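# Stand litter pouch upright mid-table with clip attached

## Task

Set the cat litter pouch upright near the centre of the table, one of its wide faces turned toward the robot arms, with space between it and both the pan and the scoop. The clip must finish mounted on the pouch and holding onto it tightly, and the pan must not be tipped over at the end. Declare the task finished yourself by calling finished_scene.

## Robot and tools

ROBOT. Two arms, left_arm and right_arm, each with a parallel two-finger gripper. Calibrated bases in the scene frame: left_arm at (-0.024, +0.244, 0) m, quat_wxyz (+1.000, 0, 0, 0); right_arm at (+0.041, -0.340, 0) m, quat_wxyz (+1.000, 0, 0, +0.012).

FRAME. All hand poses, targets and velocities use the scene frame: origin at table-top height, halfway between the two nominal bases; +x points out over the table, +z up, and left_arm sits on the +y side. Arm names do not match image left/right. In each gripper's own axes, the fingers extend along +z and open and close along y. end_effector_position is the point between the finger pads, roughly 1 cm behind the tips. Quaternions are always written w first.

ROW FORMAT (shared by execute_actions and move). One row is 16 numbers covering both arms, even if only one moves: left_arm x, y, z, qw, qx, qy, qz, opening, then right_arm x, y, z, qw, qx, qy, qz, opening. x, y, z are an absolute target position in metres and the quaternion an absolute target orientation, both in the scene frame. Opening runs from -1 (closed) to +1 (fully open, 0.094 m). To keep an arm still, repeat its last reported pose and its current opening in every row; to keep an orientation, repeat the same quaternion rather than copying a drifted reading. Writing 0 as an opening is a real command, not a no-op.

execute_actions(actions, cameras). actions is a list of actions; each action is a list of up to 15 rows, each row lasting one 1/30 s control step; if fewer than 15 rows are given, the last one is held to fill the 15 steps. An action is rejected for both arms if any target lies more than 0.6 m from that gripper's current position along any of the gripper's axes; the whole call is rejected if any action is malformed or the first one fails this test. An empty actions list simply returns the state and images.

move(target, speed, blend, opening_speed, blocking, cameras). Drives each gripper in a straight line from its Hand target to the absolute pose(s) in target, which is either one 16-number row or a list of up to 15 rows (no 0.6 m rule). speed: peak path speed in m/s, 0.002 to 2.9, default 0.25 (rotation capped at twice that in rad/s); one value or one per target. blend: corner rounding in metres for lists, default 0. opening_speed: rate of finger command change per second on the -1..+1 scale, at least 0.2; use a low value when squeezing something soft. Openings of the first row apply at the start; later rows' openings apply on arrival, with all arms pausing. A move is capped at 10 s. blocking=false returns after about 0.5 s while motion continues; a new move replaces a running one. Paths ignore obstacles and the other arm, and faster moves overshoot more, especially with a nearly straight arm. Keep paths away from an arm's own base, which can flip its shoulder posture. The extra move: line reports the ending (done, off_target, moving, held, fault) and limits such as paced (pose clipped) or held (steps withheld by a check). done means within 10 mm and 2 degrees; neither done nor off_target says anything about contact.

wait(seconds): 0 to 10, arms keep their last command; a running move continues. stop(): brakes a running move to rest. zoom_image(camera, region): camera is cam_high or cam_low; region [x0, y0, x1, y1] in pixels from the top-left, at most 504 by 504. read_manual(section): licence texts only, default licences. finished_scene(scene): integer, the current scene's number; ends it irreversibly.

RESULTS. Each result gives per-arm end_effector_position and end_effector_quat_wxyz, a Hand target (where the arm is actually being sent, possibly short of your command), Tool commands, grip_measured (finger opening on the -1..+1 scale), Joint positions (last entry is the opening in metres), Joint velocities (may say within noise), joint torques, and images from cam_high and cam_low (896x504 each). Readings can be off by a few centimetres; friction and weight can leave an arm about 1 cm from its command without any contact. The controller limits each step's orientation change to 40 degrees from the measured one, so large turns need several actions. Torques on joints 1 to 3 wrap at ±28 N m.

GRIPPING. Empty, grip_measured can read up to about 2.7 mm wide. Around 0.05 below the reading at first contact the fingers reach full force (about 50 to 64 N per pad); more for small, round or soft items. The reading tracks the command, so it does not reveal contact. To release, command an opening clearly above grip_measured.

AVOID. Dropping things or releasing parts that are still moving, fast impacts, heavy pushing, letting the two arms press on each other (including closing one gripper on the other's fingers), anything leaving the table, and tipping the pan. Stalling against unreachable poses or holding loads at full stretch heats motors: MOTOR HOT appears at 75 °C, at 90 °C an OVER-TEMPERATURE FAULT folds that arm away for good, and at 100 °C it collapses. Objects may occasionally get a brief outside nudge.

Each tool is called after "Request:" as name(argument=value, ...) on one line, values as JSON.

## Session

Request:
execute_actions(actions=[])

Request:
zoom_image(camera="cam_high", region=[390, 170, 570, 320])

Request:
zoom_image(camera="cam_low", region=[440, 130, 660, 280])

Scene clock: 0.00 s.
left_arm: end_effector_position=(+0.1681, +0.5915, +0.1738) grip_measured=+1.000 end_effector_quat_wxyz=(-0.401, +0.723, -0.498, -0.263) | right_arm: end_effector_position=(+0.3793, -0.5114, +0.1383) grip_measured=+1.000 end_effector_quat_wxyz=(+0.661, +0.421, +0.621, -0.029)
Joint positions: left_arm=[0.805 1.402 0.912 -0.226 -0.605 -0.848 0.094] | right_arm=[-0.353 1.501 0.26 1.11 0.308 0.592 0.094]
Joint velocities: within noise
Joint torques (N m): no reading
Motor temperatures (°C): left_arm=[29 30 33 29 28 30 28] | right_arm=[27 32 31 28 26 27 28]
Heat: left arm: 33 °C; right arm: 32 °C.
Hand target: left_arm +0.1669, +0.5919, +0.1785; -0.403, +0.722, -0.495, -0.266 | right_arm +0.3797, -0.5119, +0.1393; +0.661, +0.419, +0.621, -0.032
Tool commands: left_gripper/opening=+1.0 right_gripper/opening=+1.0

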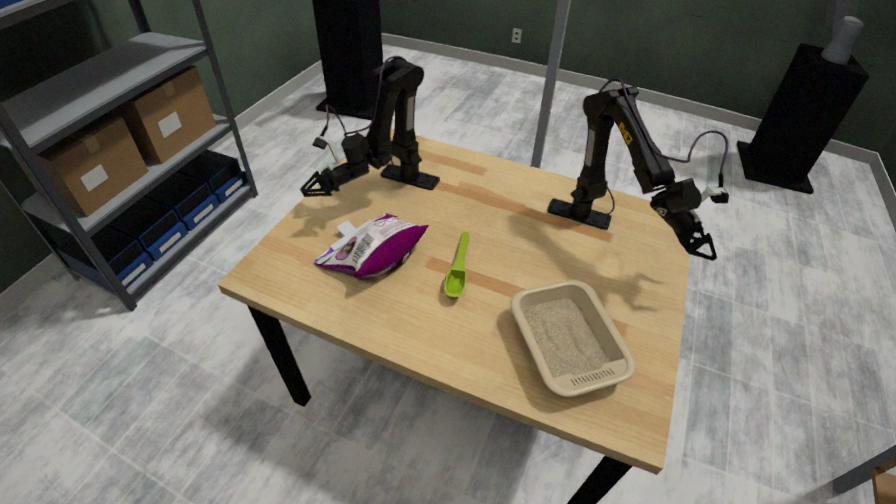

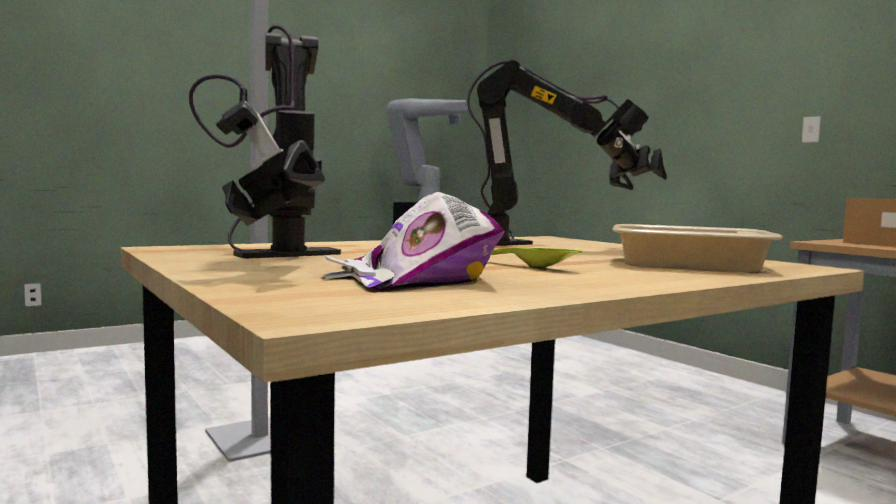

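Scaled by 2.800.

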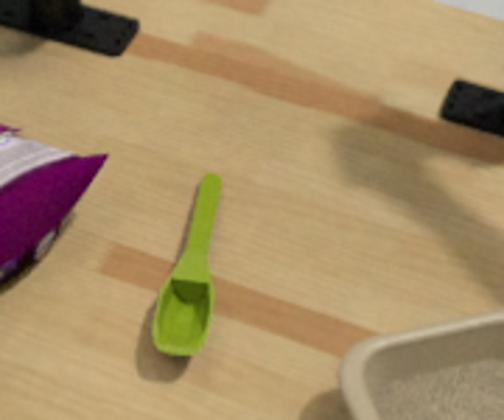

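Scaled by 2.291.

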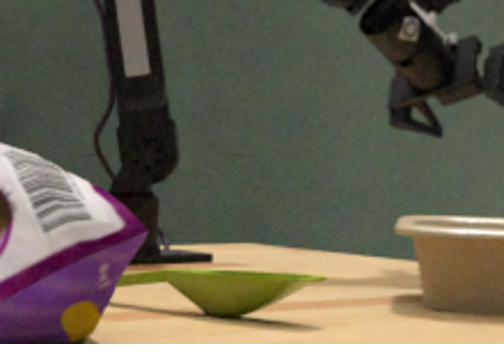

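Request:
zoom_image(camera="cam_high", region=[300, 200, 440, 300])

Request:
zoom_image(camera="cam_low", region=[310, 180, 530, 300])

Request:
zoom_image(camera="cam_high", region=[310, 210, 380, 270])

Scaled by 3.600.

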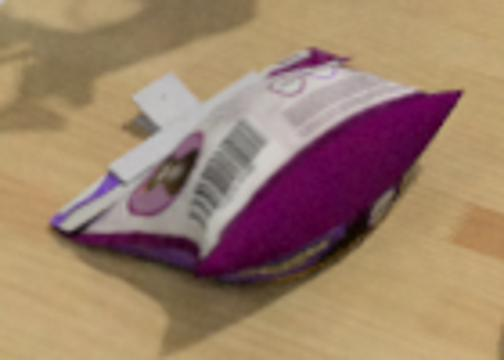

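Scaled by 2.291.

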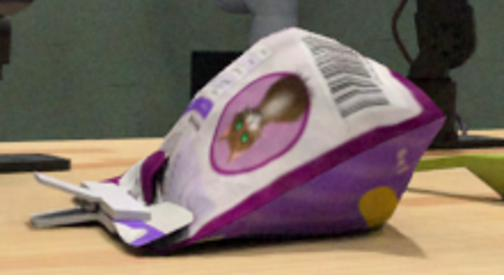

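Scaled by 7.200.

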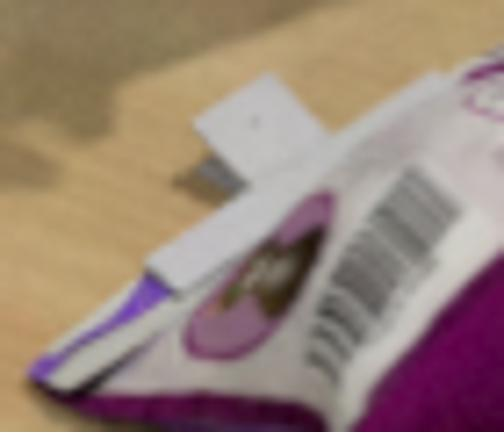

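Request:
move(target=[0.312,-0.043,0.13,0,-0.1305,0.9914,0,0.3, 0.354,-0.450,0.100,0.2802,-0.5390,0.7698,0.1962,0.57], speed=0.6)

Request:
zoom_image(camera="cam_high", region=[300, 180, 400, 270])

Request:
zoom_image(camera="cam_high", region=[420, 190, 520, 300])

Request:
zoom_image(camera="cam_low", region=[440, 160, 600, 290])

Scene clock: 5.93 s.
left_arm: end_effector_position=(+0.3102, -0.0431, +0.1341) grip_measured=+0.301 end_effector_quat_wxyz=(+0.006, -0.131, +0.991, -0.006) | right_arm: end_effector_position=(+0.3506, -0.4516, +0.0990) grip_measured=+0.572 end_effector_quat_wxyz=(+0.279, -0.537, +0.774, +0.189)
Joint positions: left_arm=[-0.713 2.285 2.303 -1.573 -0.001 -0.976 0.061] | right_arm=[-0.706 1.951 1.475 -1.342 -0.647 -1.978 0.074]
Joint velocities: within noise
Joint torques (N m): left_arm=[0.2 -9.59 8.03 0.35 0.01 0.08] | right_arm=[0.57 -7.28 7.54 -0.48 -0.52 -0.11]
Motor temperatures (°C): left_arm=[29 31 35 30 28 30 28] | right_arm=[27 33 33 29 26 27 28]
Heat: left arm: 35 °C; right arm: 33 °C.
Hand target: left_arm +0.3119, -0.0430, +0.1300; +0.001, -0.131, +0.991, -0.001 | right_arm +0.3540, -0.4500, +0.1000; +0.280, -0.539, +0.770, +0.196
Off the commanded pose: left_arm 0.005 m, 1 deg | right_arm 0.004 m, 1 deg.
joint sent to its limit (left arm) — joint 4 (wrist pitch), lower limit. The joint targets still meet the commanded pose.
move: done

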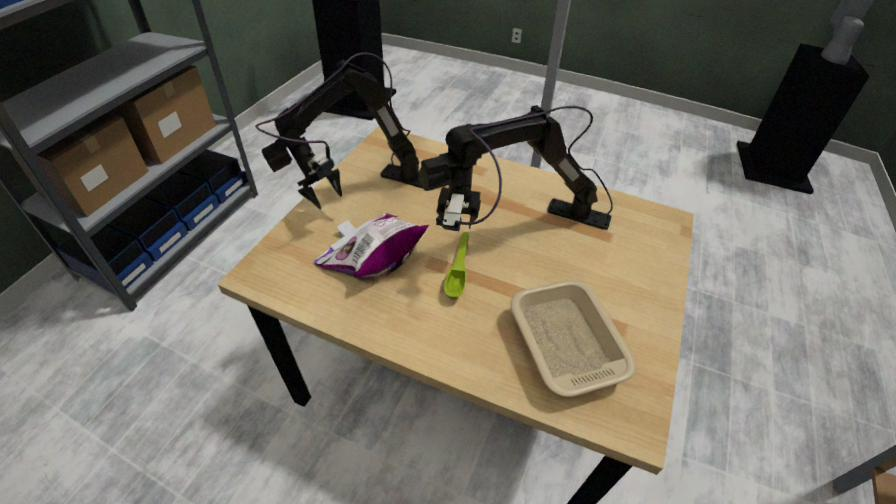

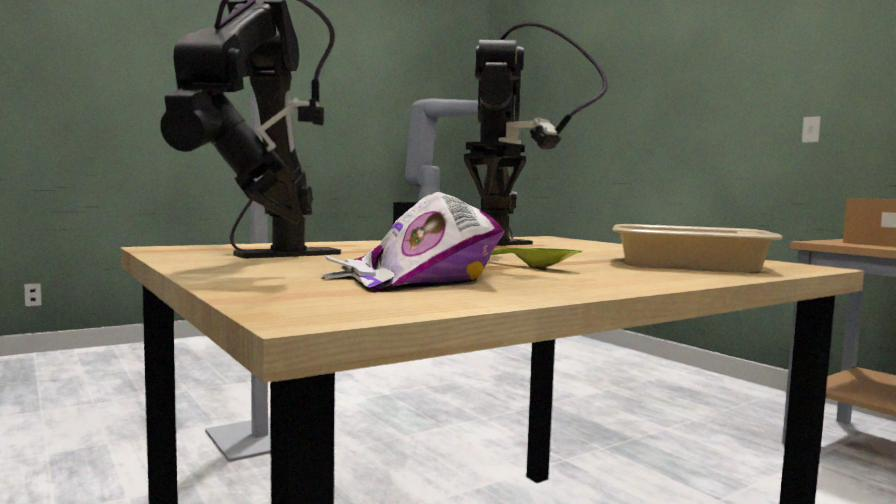

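Scaled by 5.040.

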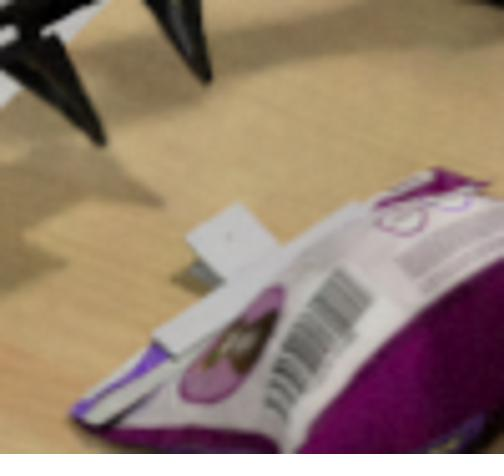

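Scaled by 4.582.

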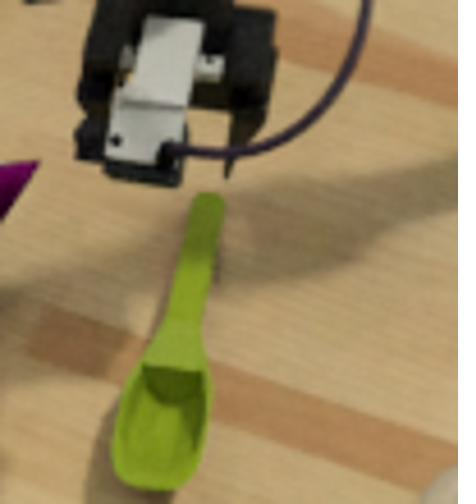

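Scaled by 3.150.

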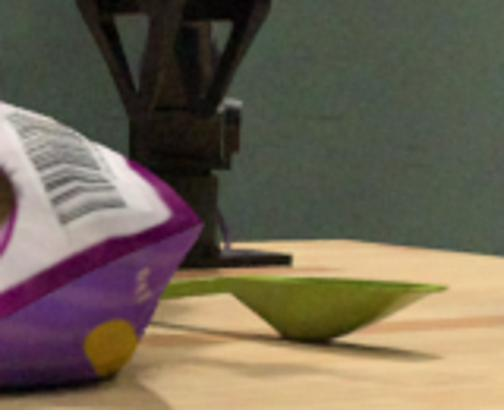

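Request:
move(target=[[0.312,-0.037,0.035,0,-0.1305,0.9914,0,0.3, 0.375,-0.392,0.025,0.2802,-0.5390,0.7698,0.1962,0.57],[0.312,-0.037,0.035,0,-0.1305,0.9914,0,-0.75, 0.375,-0.392,0.025,0.2802,-0.5390,0.7698,0.1962,-0.45]], speed=0.16, opening_speed=1.2)

Request:
zoom_image(camera="cam_high", region=[300, 180, 400, 270])

Request:
zoom_image(camera="cam_high", region=[420, 190, 520, 300])

Request:
zoom_image(camera="cam_low", region=[310, 180, 530, 300])

Scene clock: 9.23 s.
left_arm: end_effector_position=(+0.3096, -0.0386, +0.0304) grip_measured=-0.577 end_effector_quat_wxyz=(-0.006, -0.129, +0.992, +0.006) | right_arm: end_effector_position=(+0.3751, -0.3976, +0.0288) grip_measured=-0.168 end_effector_quat_wxyz=(+0.273, -0.544, +0.771, +0.185)
Joint positions: left_arm=[-0.705 2.283 1.885 -1.189 0.001 -0.964 0.02] | right_arm=[-0.528 1.978 1.229 -0.935 -0.663 -1.772 0.039]
Joint velocities: within noise
Joint torques (N m): left_arm=[0.44 -12.67 5.18 0.53 -0.06 0.06] | right_arm=[0.38 -7.69 3.9 0.05 -0.71 0.05]
Motor temperatures (°C): left_arm=[29 34 35 30 28 30 28] | right_arm=[27 34 33 29 26 27 28]
Heat: left arm: 35 °C; right arm: 34 °C.
Hand target: left_arm +0.3119, -0.0369, +0.0349; +0.000, -0.130, +0.991, +0.000 | right_arm +0.3749, -0.3921, +0.0251; +0.280, -0.539, +0.770, +0.196
Off the commanded pose: left_arm 0.005 m, 1 deg | right_arm 0.007 m, 2 deg.
move: done

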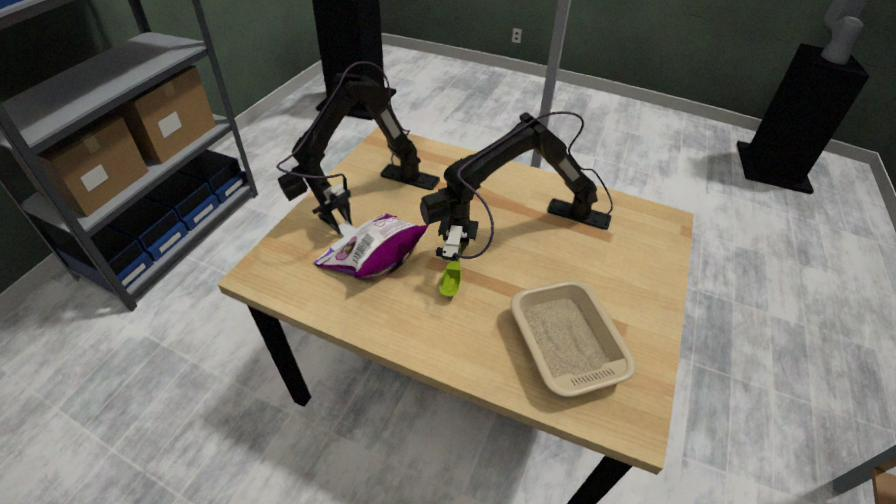

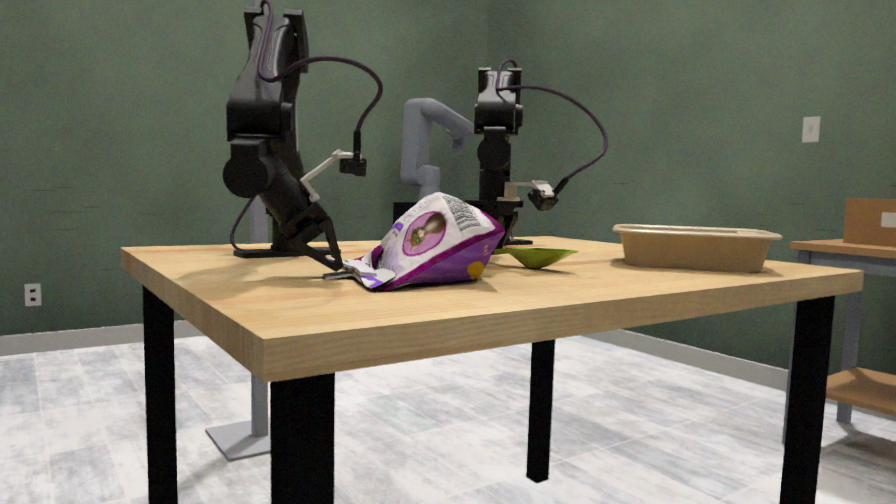

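Scaled by 5.040.

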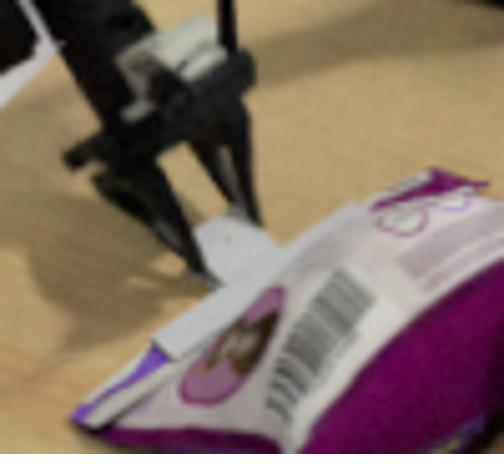

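Scaled by 4.582.

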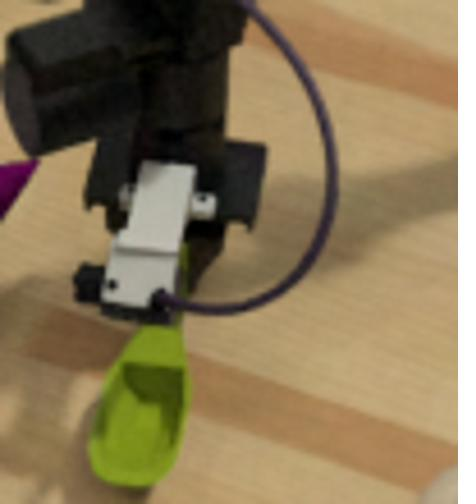

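Scaled by 2.291.

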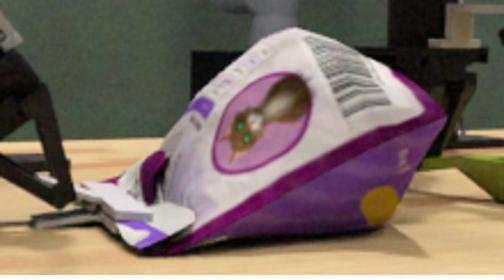

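Request:
move(target=[[0.312,-0.037,0.11,0,-0.1305,0.9914,0,-0.75, 0.365,-0.402,0.10,0.2802,-0.5390,0.7698,0.1962,-0.45],[0.16,0.18,0.10,0,-0.5,0.866,0,-0.75, 0.375,-0.39,0.18,0.2452,-0.5466,0.7807,0.1717,-0.45],[0.14,0.20,0.036,0,-0.5,0.866,0,-0.75, 0.385,-0.365,0.235,0.2120,-0.5541,0.7913,0.1485,-0.45]], speed=[0.12,0.22,0.12])

Request:
zoom_image(camera="cam_high", region=[300, 150, 460, 290])

Request:
zoom_image(camera="cam_low", region=[310, 130, 530, 300])

Scene clock: 14.00 s.
left_arm: end_effector_position=(+0.1382, +0.1983, +0.0355) grip_measured=-0.577 end_effector_quat_wxyz=(-0.009, -0.500, +0.866, +0.005) | right_arm: end_effector_position=(+0.3843, -0.3712, +0.2046) grip_measured=-0.168 end_effector_quat_wxyz=(+0.199, -0.550, +0.801, +0.132)
Joint positions: left_arm=[-0.275 1.248 0.664 -1.006 0.006 -1.321 0.02] | right_arm=[-0.36 1.815 1.806 -1.538 -0.482 -1.534 0.039]
Joint velocities: within noise
Joint torques (N m): left_arm=[0.49 -3.79 5.29 0.53 -0.06 0.02] | right_arm=[-0.5 -11.49 9.18 -0.02 -0.87 0.15]
Motor temperatures (°C): left_arm=[29 35 35 30 28 30 28] | right_arm=[27 36 34 28 26 27 28]
Heat: left arm: 35 °C; right arm: 36 °C.
Hand target: left_arm +0.1401, +0.1999, +0.0361; +0.000, -0.500, +0.866, +0.000 | right_arm +0.3839, -0.3646, +0.2336; +0.235, -0.547, +0.795, +0.121
Off the commanded pose: left_arm 0.002 m, 1 deg | right_arm 0.031 m, 3 deg.
joint sent to its limit (right arm) — joint 4 (wrist pitch), lower limit. The joint targets are off in orientation, not in position.
move: off_target (right_arm)

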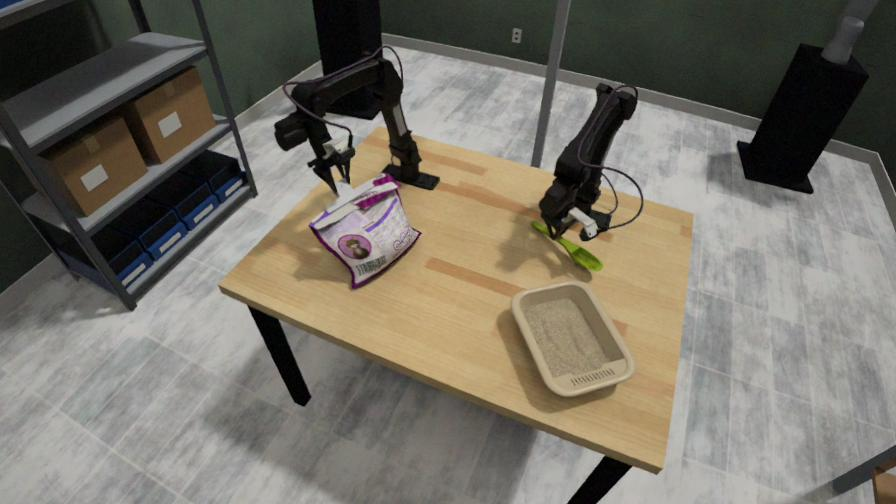

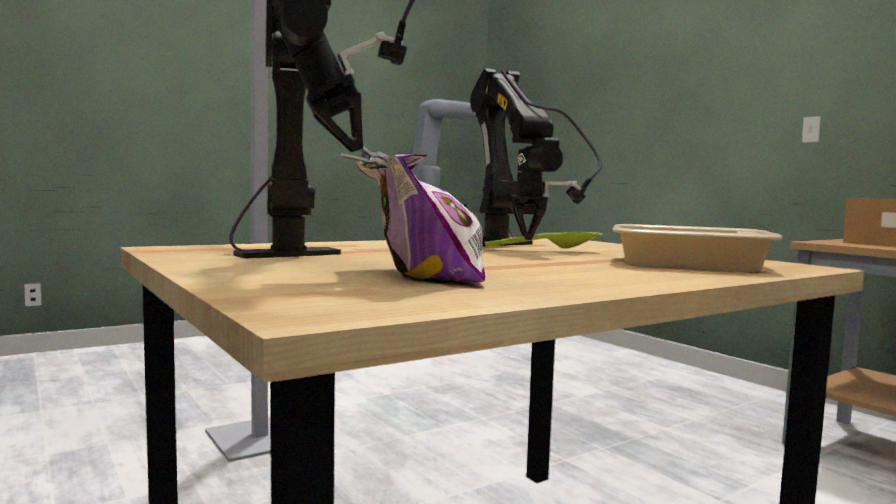

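Scaled by 3.150.

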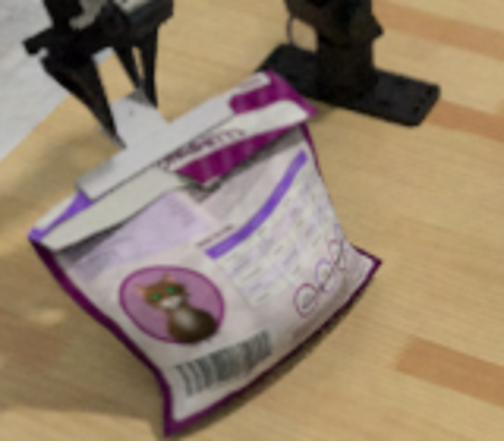

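Scaled by 2.291.

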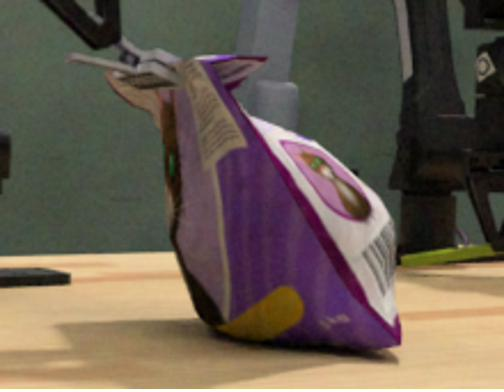

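Request:
move(target=[[0.138,0.198,0.036,0,-0.5,0.866,0,0.1, 0.397,-0.31,0.25,0.2463,-0.5470,0.7813,0.1725,-0.45],[0.135,0.21,0.12,0,-0.5,0.866,0,0.1, 0.34,-0.15,0.257,0.2868,-0.2868,0.9095,0.0904,-0.45]], speed=0.14)

Request:
zoom_image(camera="cam_high", region=[340, 130, 540, 290])

Request:
zoom_image(camera="cam_low", region=[340, 120, 580, 300])

Scene clock: 18.63 s.
left_arm: end_effector_position=(+0.1327, +0.2084, +0.1119) grip_measured=+0.099 end_effector_quat_wxyz=(-0.010, -0.500, +0.866, +0.005) | right_arm: end_effector_position=(+0.3347, -0.1696, +0.2340) grip_measured=-0.168 end_effector_quat_wxyz=(+0.232, -0.286, +0.928, +0.053)
Joint positions: left_arm=[-0.224 1.158 0.918 -1.352 0.006 -1.27 0.052] | right_arm=[0.497 1.432 1.49 -1.148 -0.001 -0.077 0.039]
Joint velocities: within noise
Joint torques (N m): left_arm=[0.53 -2.89 8.08 0.26 -0.11 0.09] | right_arm=[1.72 -8.39 6.24 1.79 -0.55 0.16]
Motor temperatures (°C): left_arm=[29 34 36 30 28 30 28] | right_arm=[27 38 34 29 27 27 28]
Heat: left arm: 36 °C; right arm: 38 °C.
Hand target: left_arm +0.1350, +0.2099, +0.1198; +0.000, -0.500, +0.866, +0.000 | right_arm +0.3382, -0.1514, +0.2580; +0.285, -0.288, +0.910, +0.090
Off the commanded pose: left_arm 0.009 m, 1 deg | right_arm 0.031 m, 8 deg.
move: off_target (right_arm)

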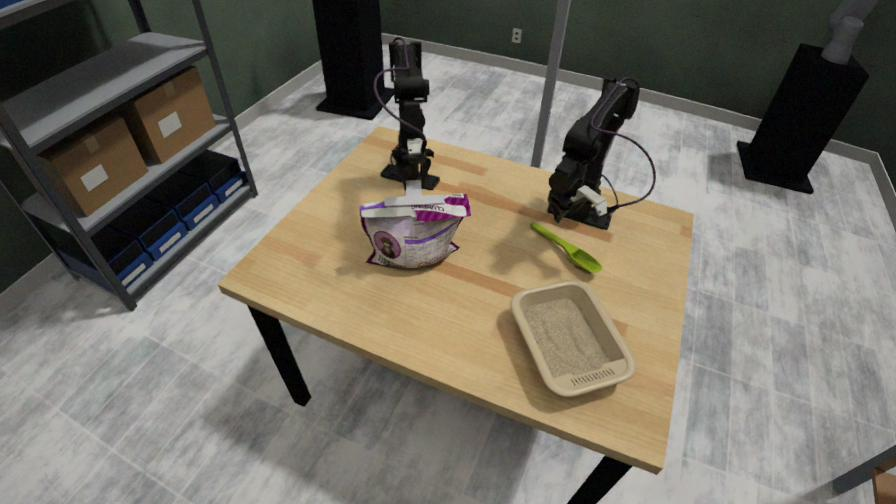

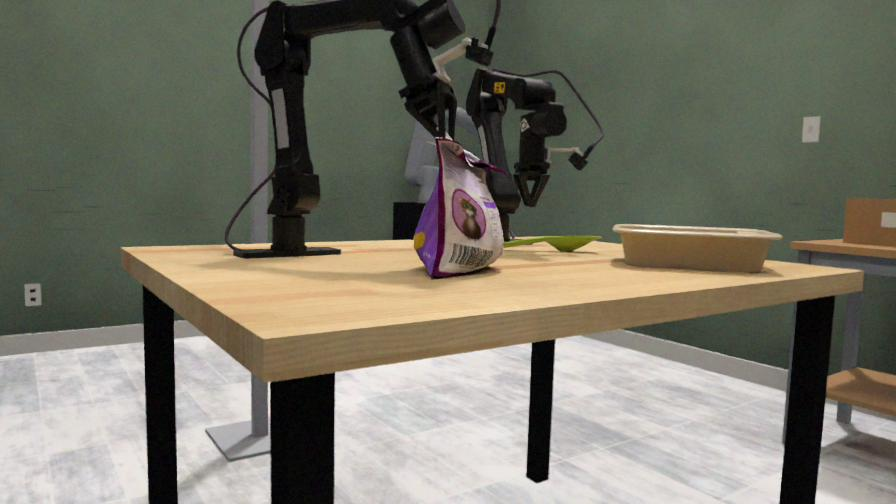

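Scaled by 2.520.

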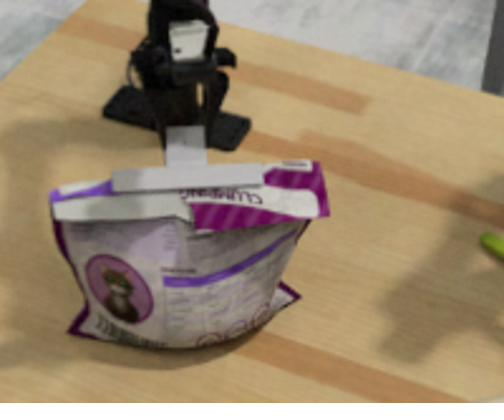

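Scaled by 2.100.

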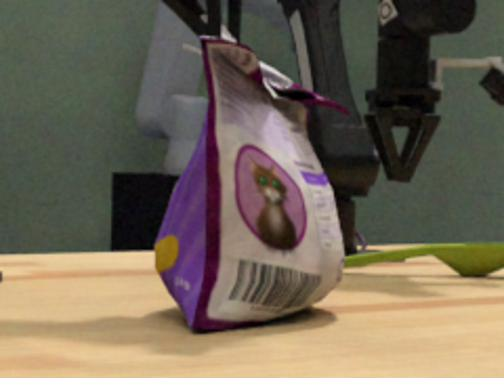

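Request:
move(target=[[0.13,0.29,0.12,0,-0.5,0.866,0,0.1, 0.272,0.022,0.257,0.3007,0,0.9537,0,-0.45],[0.13,0.29,0.12,0,-0.5,0.866,0,0.1, 0.272,0.012,0.218,0.3007,0,0.9537,0,-0.45]], speed=[0.14,0.08])

Request:
zoom_image(camera="cam_high", region=[400, 120, 600, 280])

Request:
zoom_image(camera="cam_low", region=[400, 120, 640, 300])

Scene clock: 22.53 s.
left_arm: end_effector_position=(+0.1275, +0.2873, +0.1153) grip_measured=+0.099 end_effector_quat_wxyz=(-0.006, -0.500, +0.866, -0.001) | right_arm: end_effector_position=(+0.2677, +0.0083, +0.2079) grip_measured=-0.168 end_effector_quat_wxyz=(+0.281, -0.011, +0.959, -0.023)
Joint positions: left_arm=[0.278 1.135 0.918 -1.365 0.006 -0.769 0.052] | right_arm=[1.192 1.968 1.987 -1.412 0.547 1.143 0.039]
Joint velocities: within noise
Joint torques (N m): left_arm=[0.59 -1.48 7.66 0.41 -0.07 0.07] | right_arm=[0.01 -11.69 4.81 0.86 0.54 0.02]
Motor temperatures (°C): left_arm=[29 33 36 30 28 30 28] | right_arm=[27 38 35 30 27 27 29]
Heat: left arm: 36 °C; right arm: 38 °C.
Hand target: left_arm +0.1300, +0.2900, +0.1200; +0.000, -0.500, +0.866, +0.000 | right_arm +0.2718, +0.0116, +0.2183; +0.300, +0.000, +0.954, -0.001
Off the commanded pose: left_arm 0.006 m, 1 deg | right_arm 0.012 m, 4 deg.
move: off_target (right_arm)

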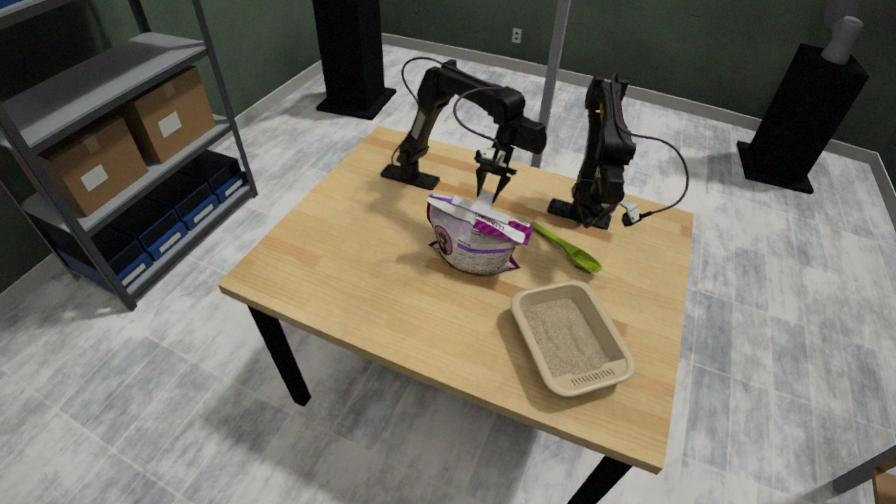

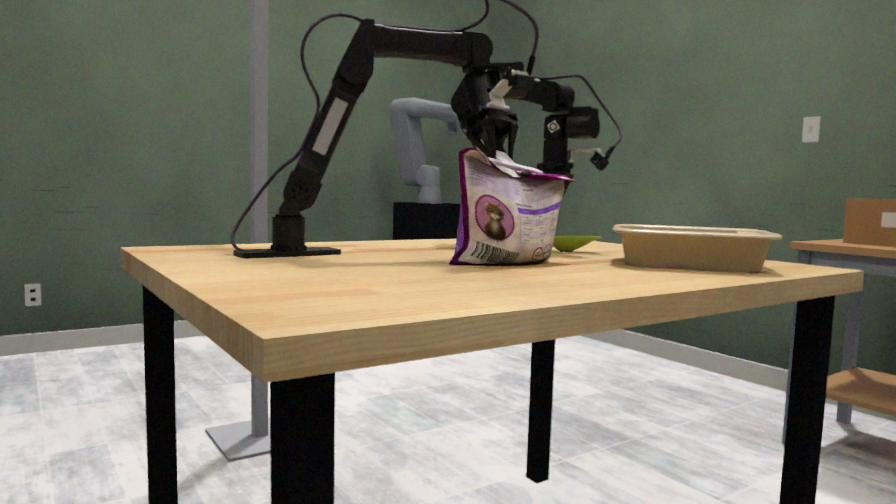

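Scaled by 2.520.

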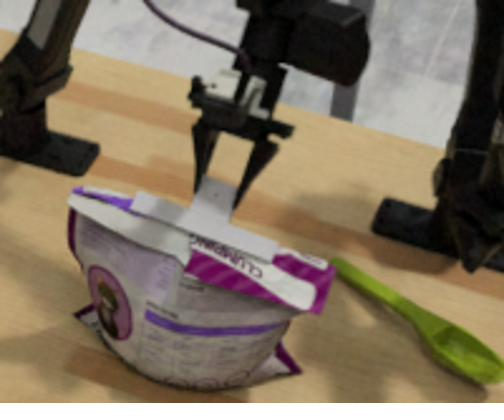

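Scaled by 2.100.

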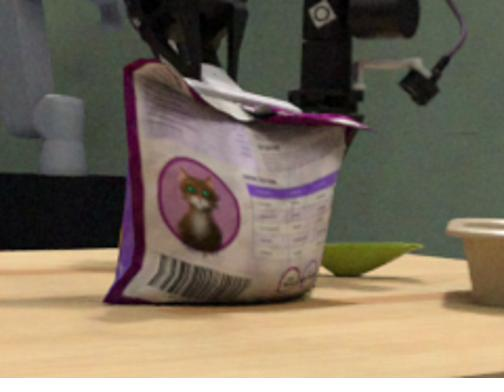

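Request:
move(target=[[0.13,0.29,0.12,0,-0.5,0.866,0,0.1, 0.258,0.012,0.204,0.3007,0,0.9537,0,-0.45],[0.13,0.29,0.12,0,-0.5,0.866,0,0.1, 0.258,0.012,0.204,0.3007,0,0.9537,0,0.3],[0.13,0.29,0.12,0,-0.5,0.866,0,0.1, 0.198,0.012,0.29,0.3007,0,0.9537,0,0.3]], speed=[0.06,0.06,0.12], opening_speed=1.0)

Request:
zoom_image(camera="cam_high", region=[400, 120, 600, 280])

Request:
zoom_image(camera="cam_low", region=[400, 120, 640, 300])

Scene clock: 26.23 s.
left_arm: end_effector_position=(+0.1275, +0.2873, +0.1153) grip_measured=+0.099 end_effector_quat_wxyz=(-0.006, -0.500, +0.866, -0.001) | right_arm: end_effector_position=(+0.1971, +0.0166, +0.2763) grip_measured=+0.298 end_effector_quat_wxyz=(+0.310, -0.025, +0.949, +0.058)
Joint positions: left_arm=[0.278 1.135 0.918 -1.365 0.006 -0.768 0.052] | right_arm=[1.39 1.861 2.096 -1.543 0.592 1.281 0.061]
Joint velocities: within noise
Joint torques (N m): left_arm=[0.43 -1.36 7.9 0.37 -0.1 0.06] | right_arm=[0.31 -9.46 7.28 0.42 0.56 0.06]
Motor temperatures (°C): left_arm=[29 32 37 30 28 30 28] | right_arm=[27 39 35 30 27 27 29]
Heat: left arm: 37 °C; right arm: 39 °C.
Hand target: left_arm +0.1300, +0.2900, +0.1200; +0.000, -0.500, +0.866, +0.000 | right_arm +0.1981, +0.0117, +0.2893; +0.323, -0.020, +0.944, +0.066
Off the commanded pose: left_arm 0.006 m, 1 deg | right_arm 0.014 m, 7 deg.
joint sent to its limit (right arm) — joint 4 (wrist pitch), lower limit. The joint targets are off in orientation, not in position.
move: off_target (right_arm)

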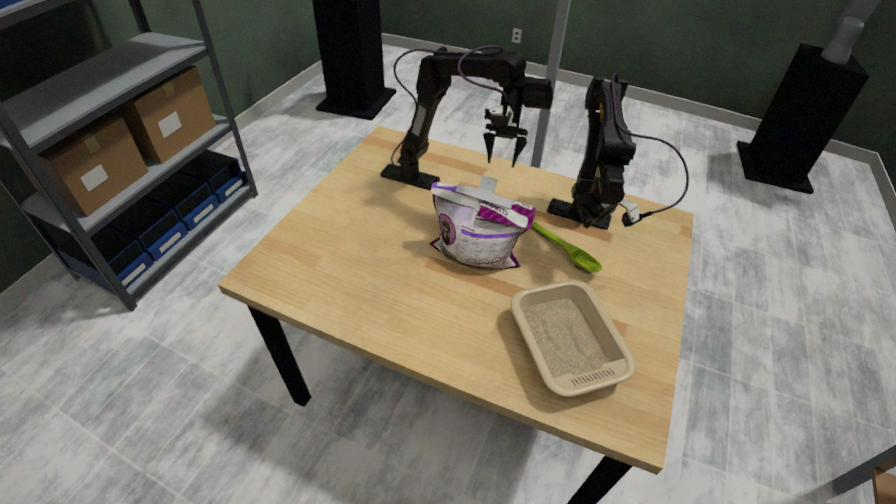

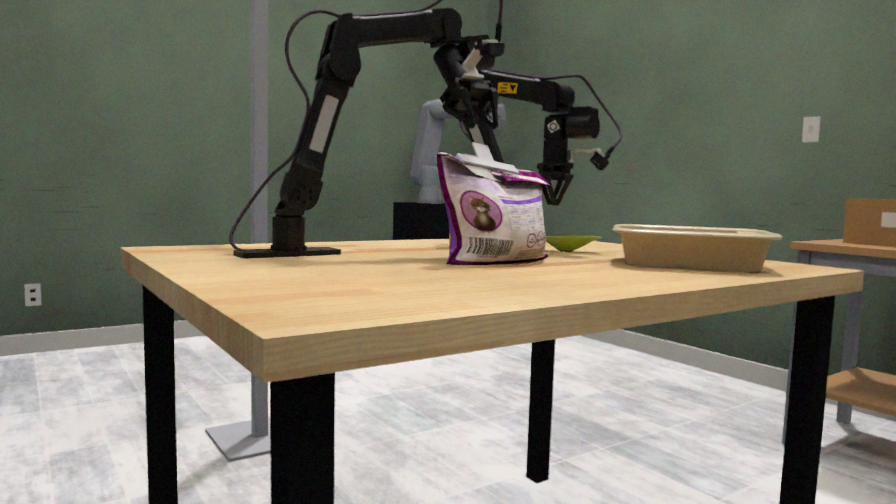

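Scaled by 2.520.

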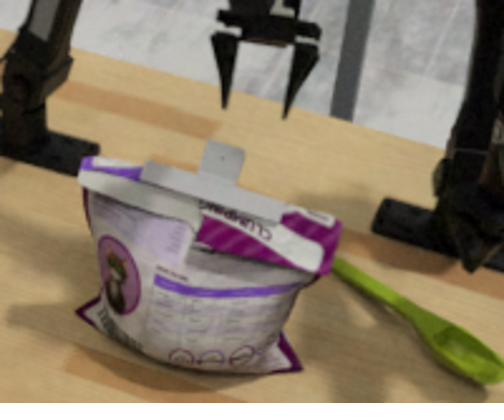

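Scaled by 2.100.

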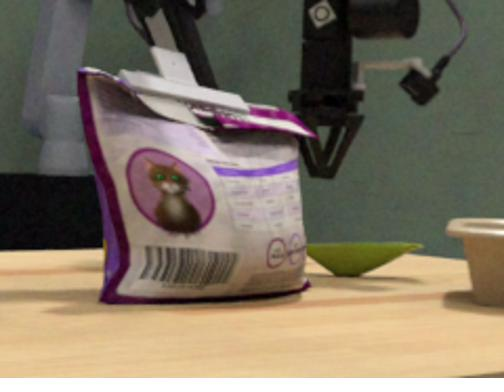

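Request:
move(target=[[0.13,0.29,0.12,0,-0.5,0.866,0,0.1, 0.194,-0.012,0.272,0.342,0,0.9397,0,0.5],[0.13,0.29,0.12,0,-0.5,0.866,0,0.1, 0.232,-0.012,0.207,0.342,0,0.9397,0,0.5]], speed=0.14)

Request:
zoom_image(camera="cam_high", region=[430, 130, 550, 230])

Request:
zoom_image(camera="cam_low", region=[420, 100, 600, 280])

Scene clock: 29.67 s.
left_arm: end_effector_position=(+0.1275, +0.2873, +0.1153) grip_measured=+0.099 end_effector_quat_wxyz=(-0.006, -0.500, +0.866, -0.001) | right_arm: end_effector_position=(+0.2287, -0.0067, +0.2019) grip_measured=+0.498 end_effector_quat_wxyz=(+0.334, -0.003, +0.942, -0.003)
Joint positions: left_arm=[0.278 1.135 0.918 -1.365 0.006 -0.768 0.052] | right_arm=[1.321 1.8 1.694 -1.29 0.663 1.278 0.07]
Joint velocities: within noise
Joint torques (N m): left_arm=[0.49 -1.44 7.88 0.38 -0.12 0.07] | right_arm=[-0.58 -10.24 4.78 0.48 0.5 -0.09]
Motor temperatures (°C): left_arm=[29 32 37 30 28 30 28] | right_arm=[27 39 35 30 27 27 28]
Heat: left arm: 37 °C; right arm: 39 °C.
Hand target: left_arm +0.1300, +0.2900, +0.1200; +0.000, -0.500, +0.866, +0.000 | right_arm +0.2319, -0.0120, +0.2069; +0.342, +0.000, +0.940, +0.000
Off the commanded pose: left_arm 0.006 m, 1 deg | right_arm 0.008 m, 1 deg.
move: done

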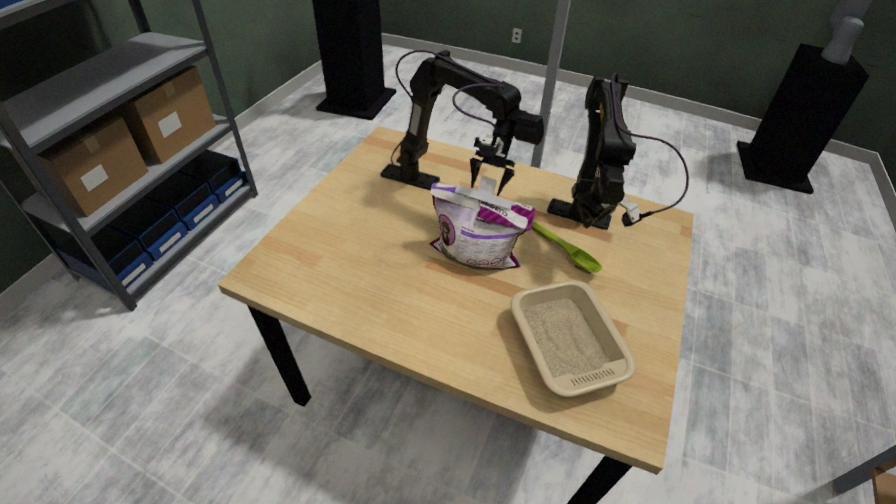

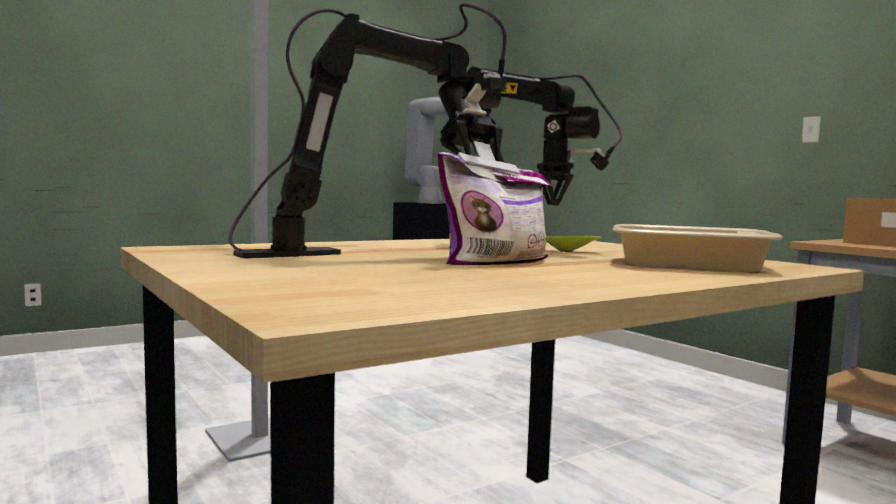

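Scaled by 4.200.

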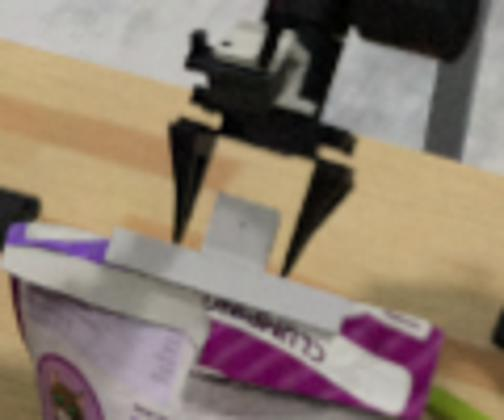

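Scaled by 2.800.

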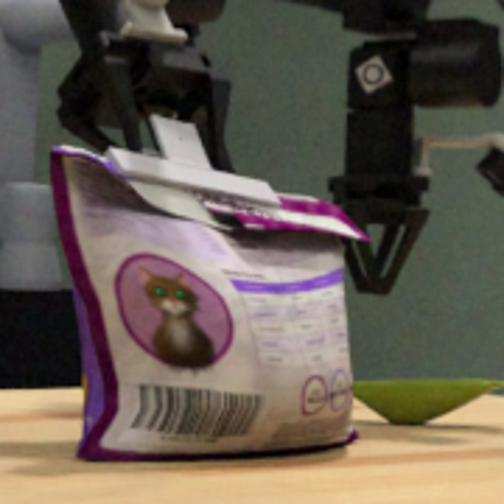

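Request:
move(target=[[0.13,0.29,0.12,0,-0.5,0.866,0,0.1, 0.232,-0.012,0.207,0.342,0,0.9397,0,-0.45],[0.13,0.29,0.12,0,-0.5,0.866,0,0.1, 0.287,-0.012,0.215,0.342,0,0.9397,0,-0.45]], speed=0.08, opening_speed=1.2)

Request:
zoom_image(camera="cam_high", region=[400, 120, 600, 280])

Request:
zoom_image(camera="cam_low", region=[420, 100, 600, 280])

Scene clock: 32.13 s.
left_arm: end_effector_position=(+0.1275, +0.2873, +0.1153) grip_measured=+0.099 end_effector_quat_wxyz=(-0.006, -0.500, +0.866, -0.001) | right_arm: end_effector_position=(+0.2760, -0.0088, +0.2077) grip_measured=-0.124 end_effector_quat_wxyz=(+0.325, -0.009, +0.946, +0.010)
Joint positions: left_arm=[0.278 1.135 0.918 -1.365 0.006 -0.768 0.052] | right_arm=[1.177 1.8 1.718 -1.187 0.6 1.088 0.041]
Joint velocities: within noise
Joint torques (N m): left_arm=[0.4 -1.46 8.12 0.38 -0.04 0.07] | right_arm=[-1.54 -7.41 8.55 0.53 0.73 -0.07]
Motor temperatures (°C): left_arm=[29 31 38 30 28 30 28] | right_arm=[27 39 35 29 27 27 28]
Heat: left arm: 38 °C; right arm: 39 °C.
Hand target: left_arm +0.1300, +0.2900, +0.1200; +0.000, -0.500, +0.866, +0.000 | right_arm +0.2866, -0.0122, +0.2151; +0.342, +0.000, +0.940, +0.000
Off the commanded pose: left_arm 0.006 m, 1 deg | right_arm 0.014 m, 3 deg.
move: off_target (right_arm)

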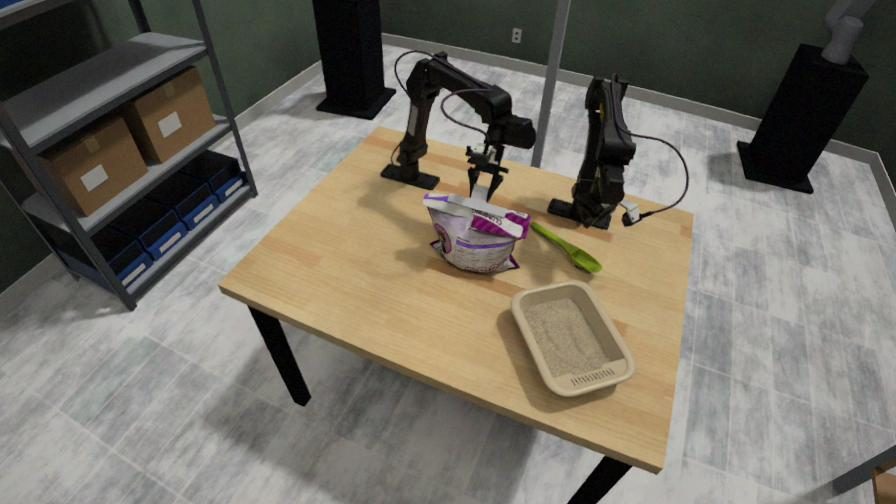

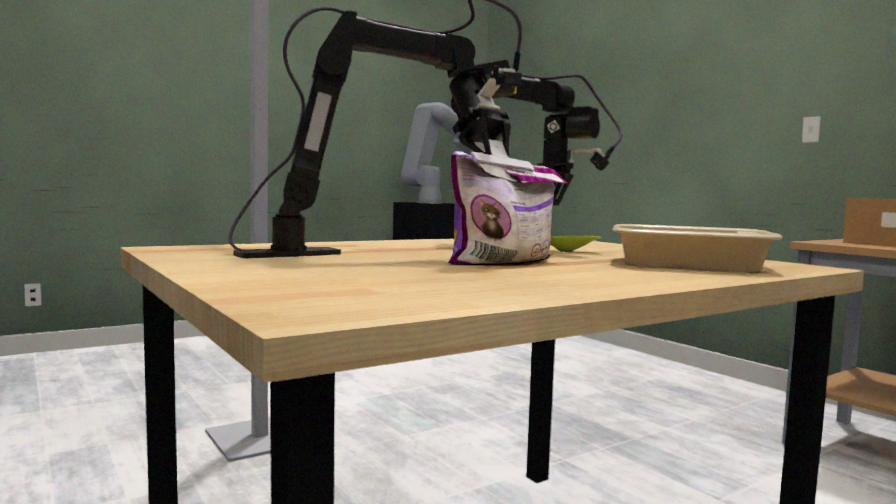

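Scaled by 2.520.

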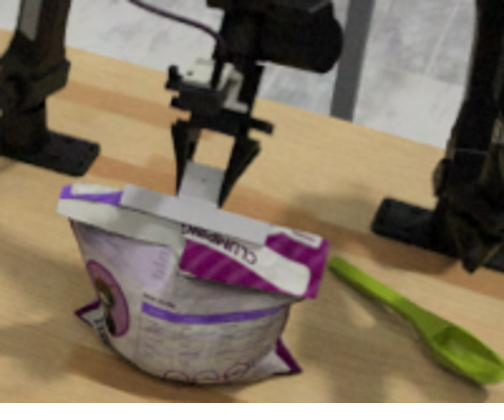

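Scaled by 2.800.

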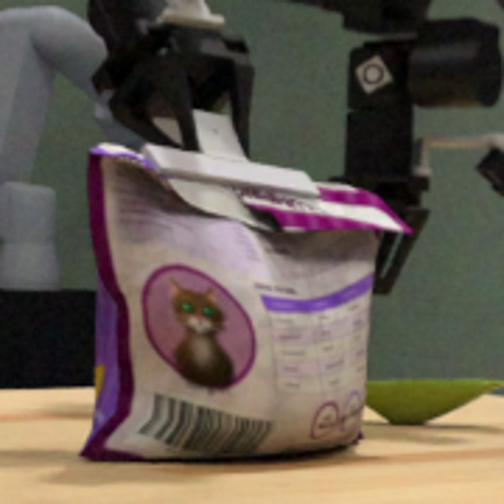

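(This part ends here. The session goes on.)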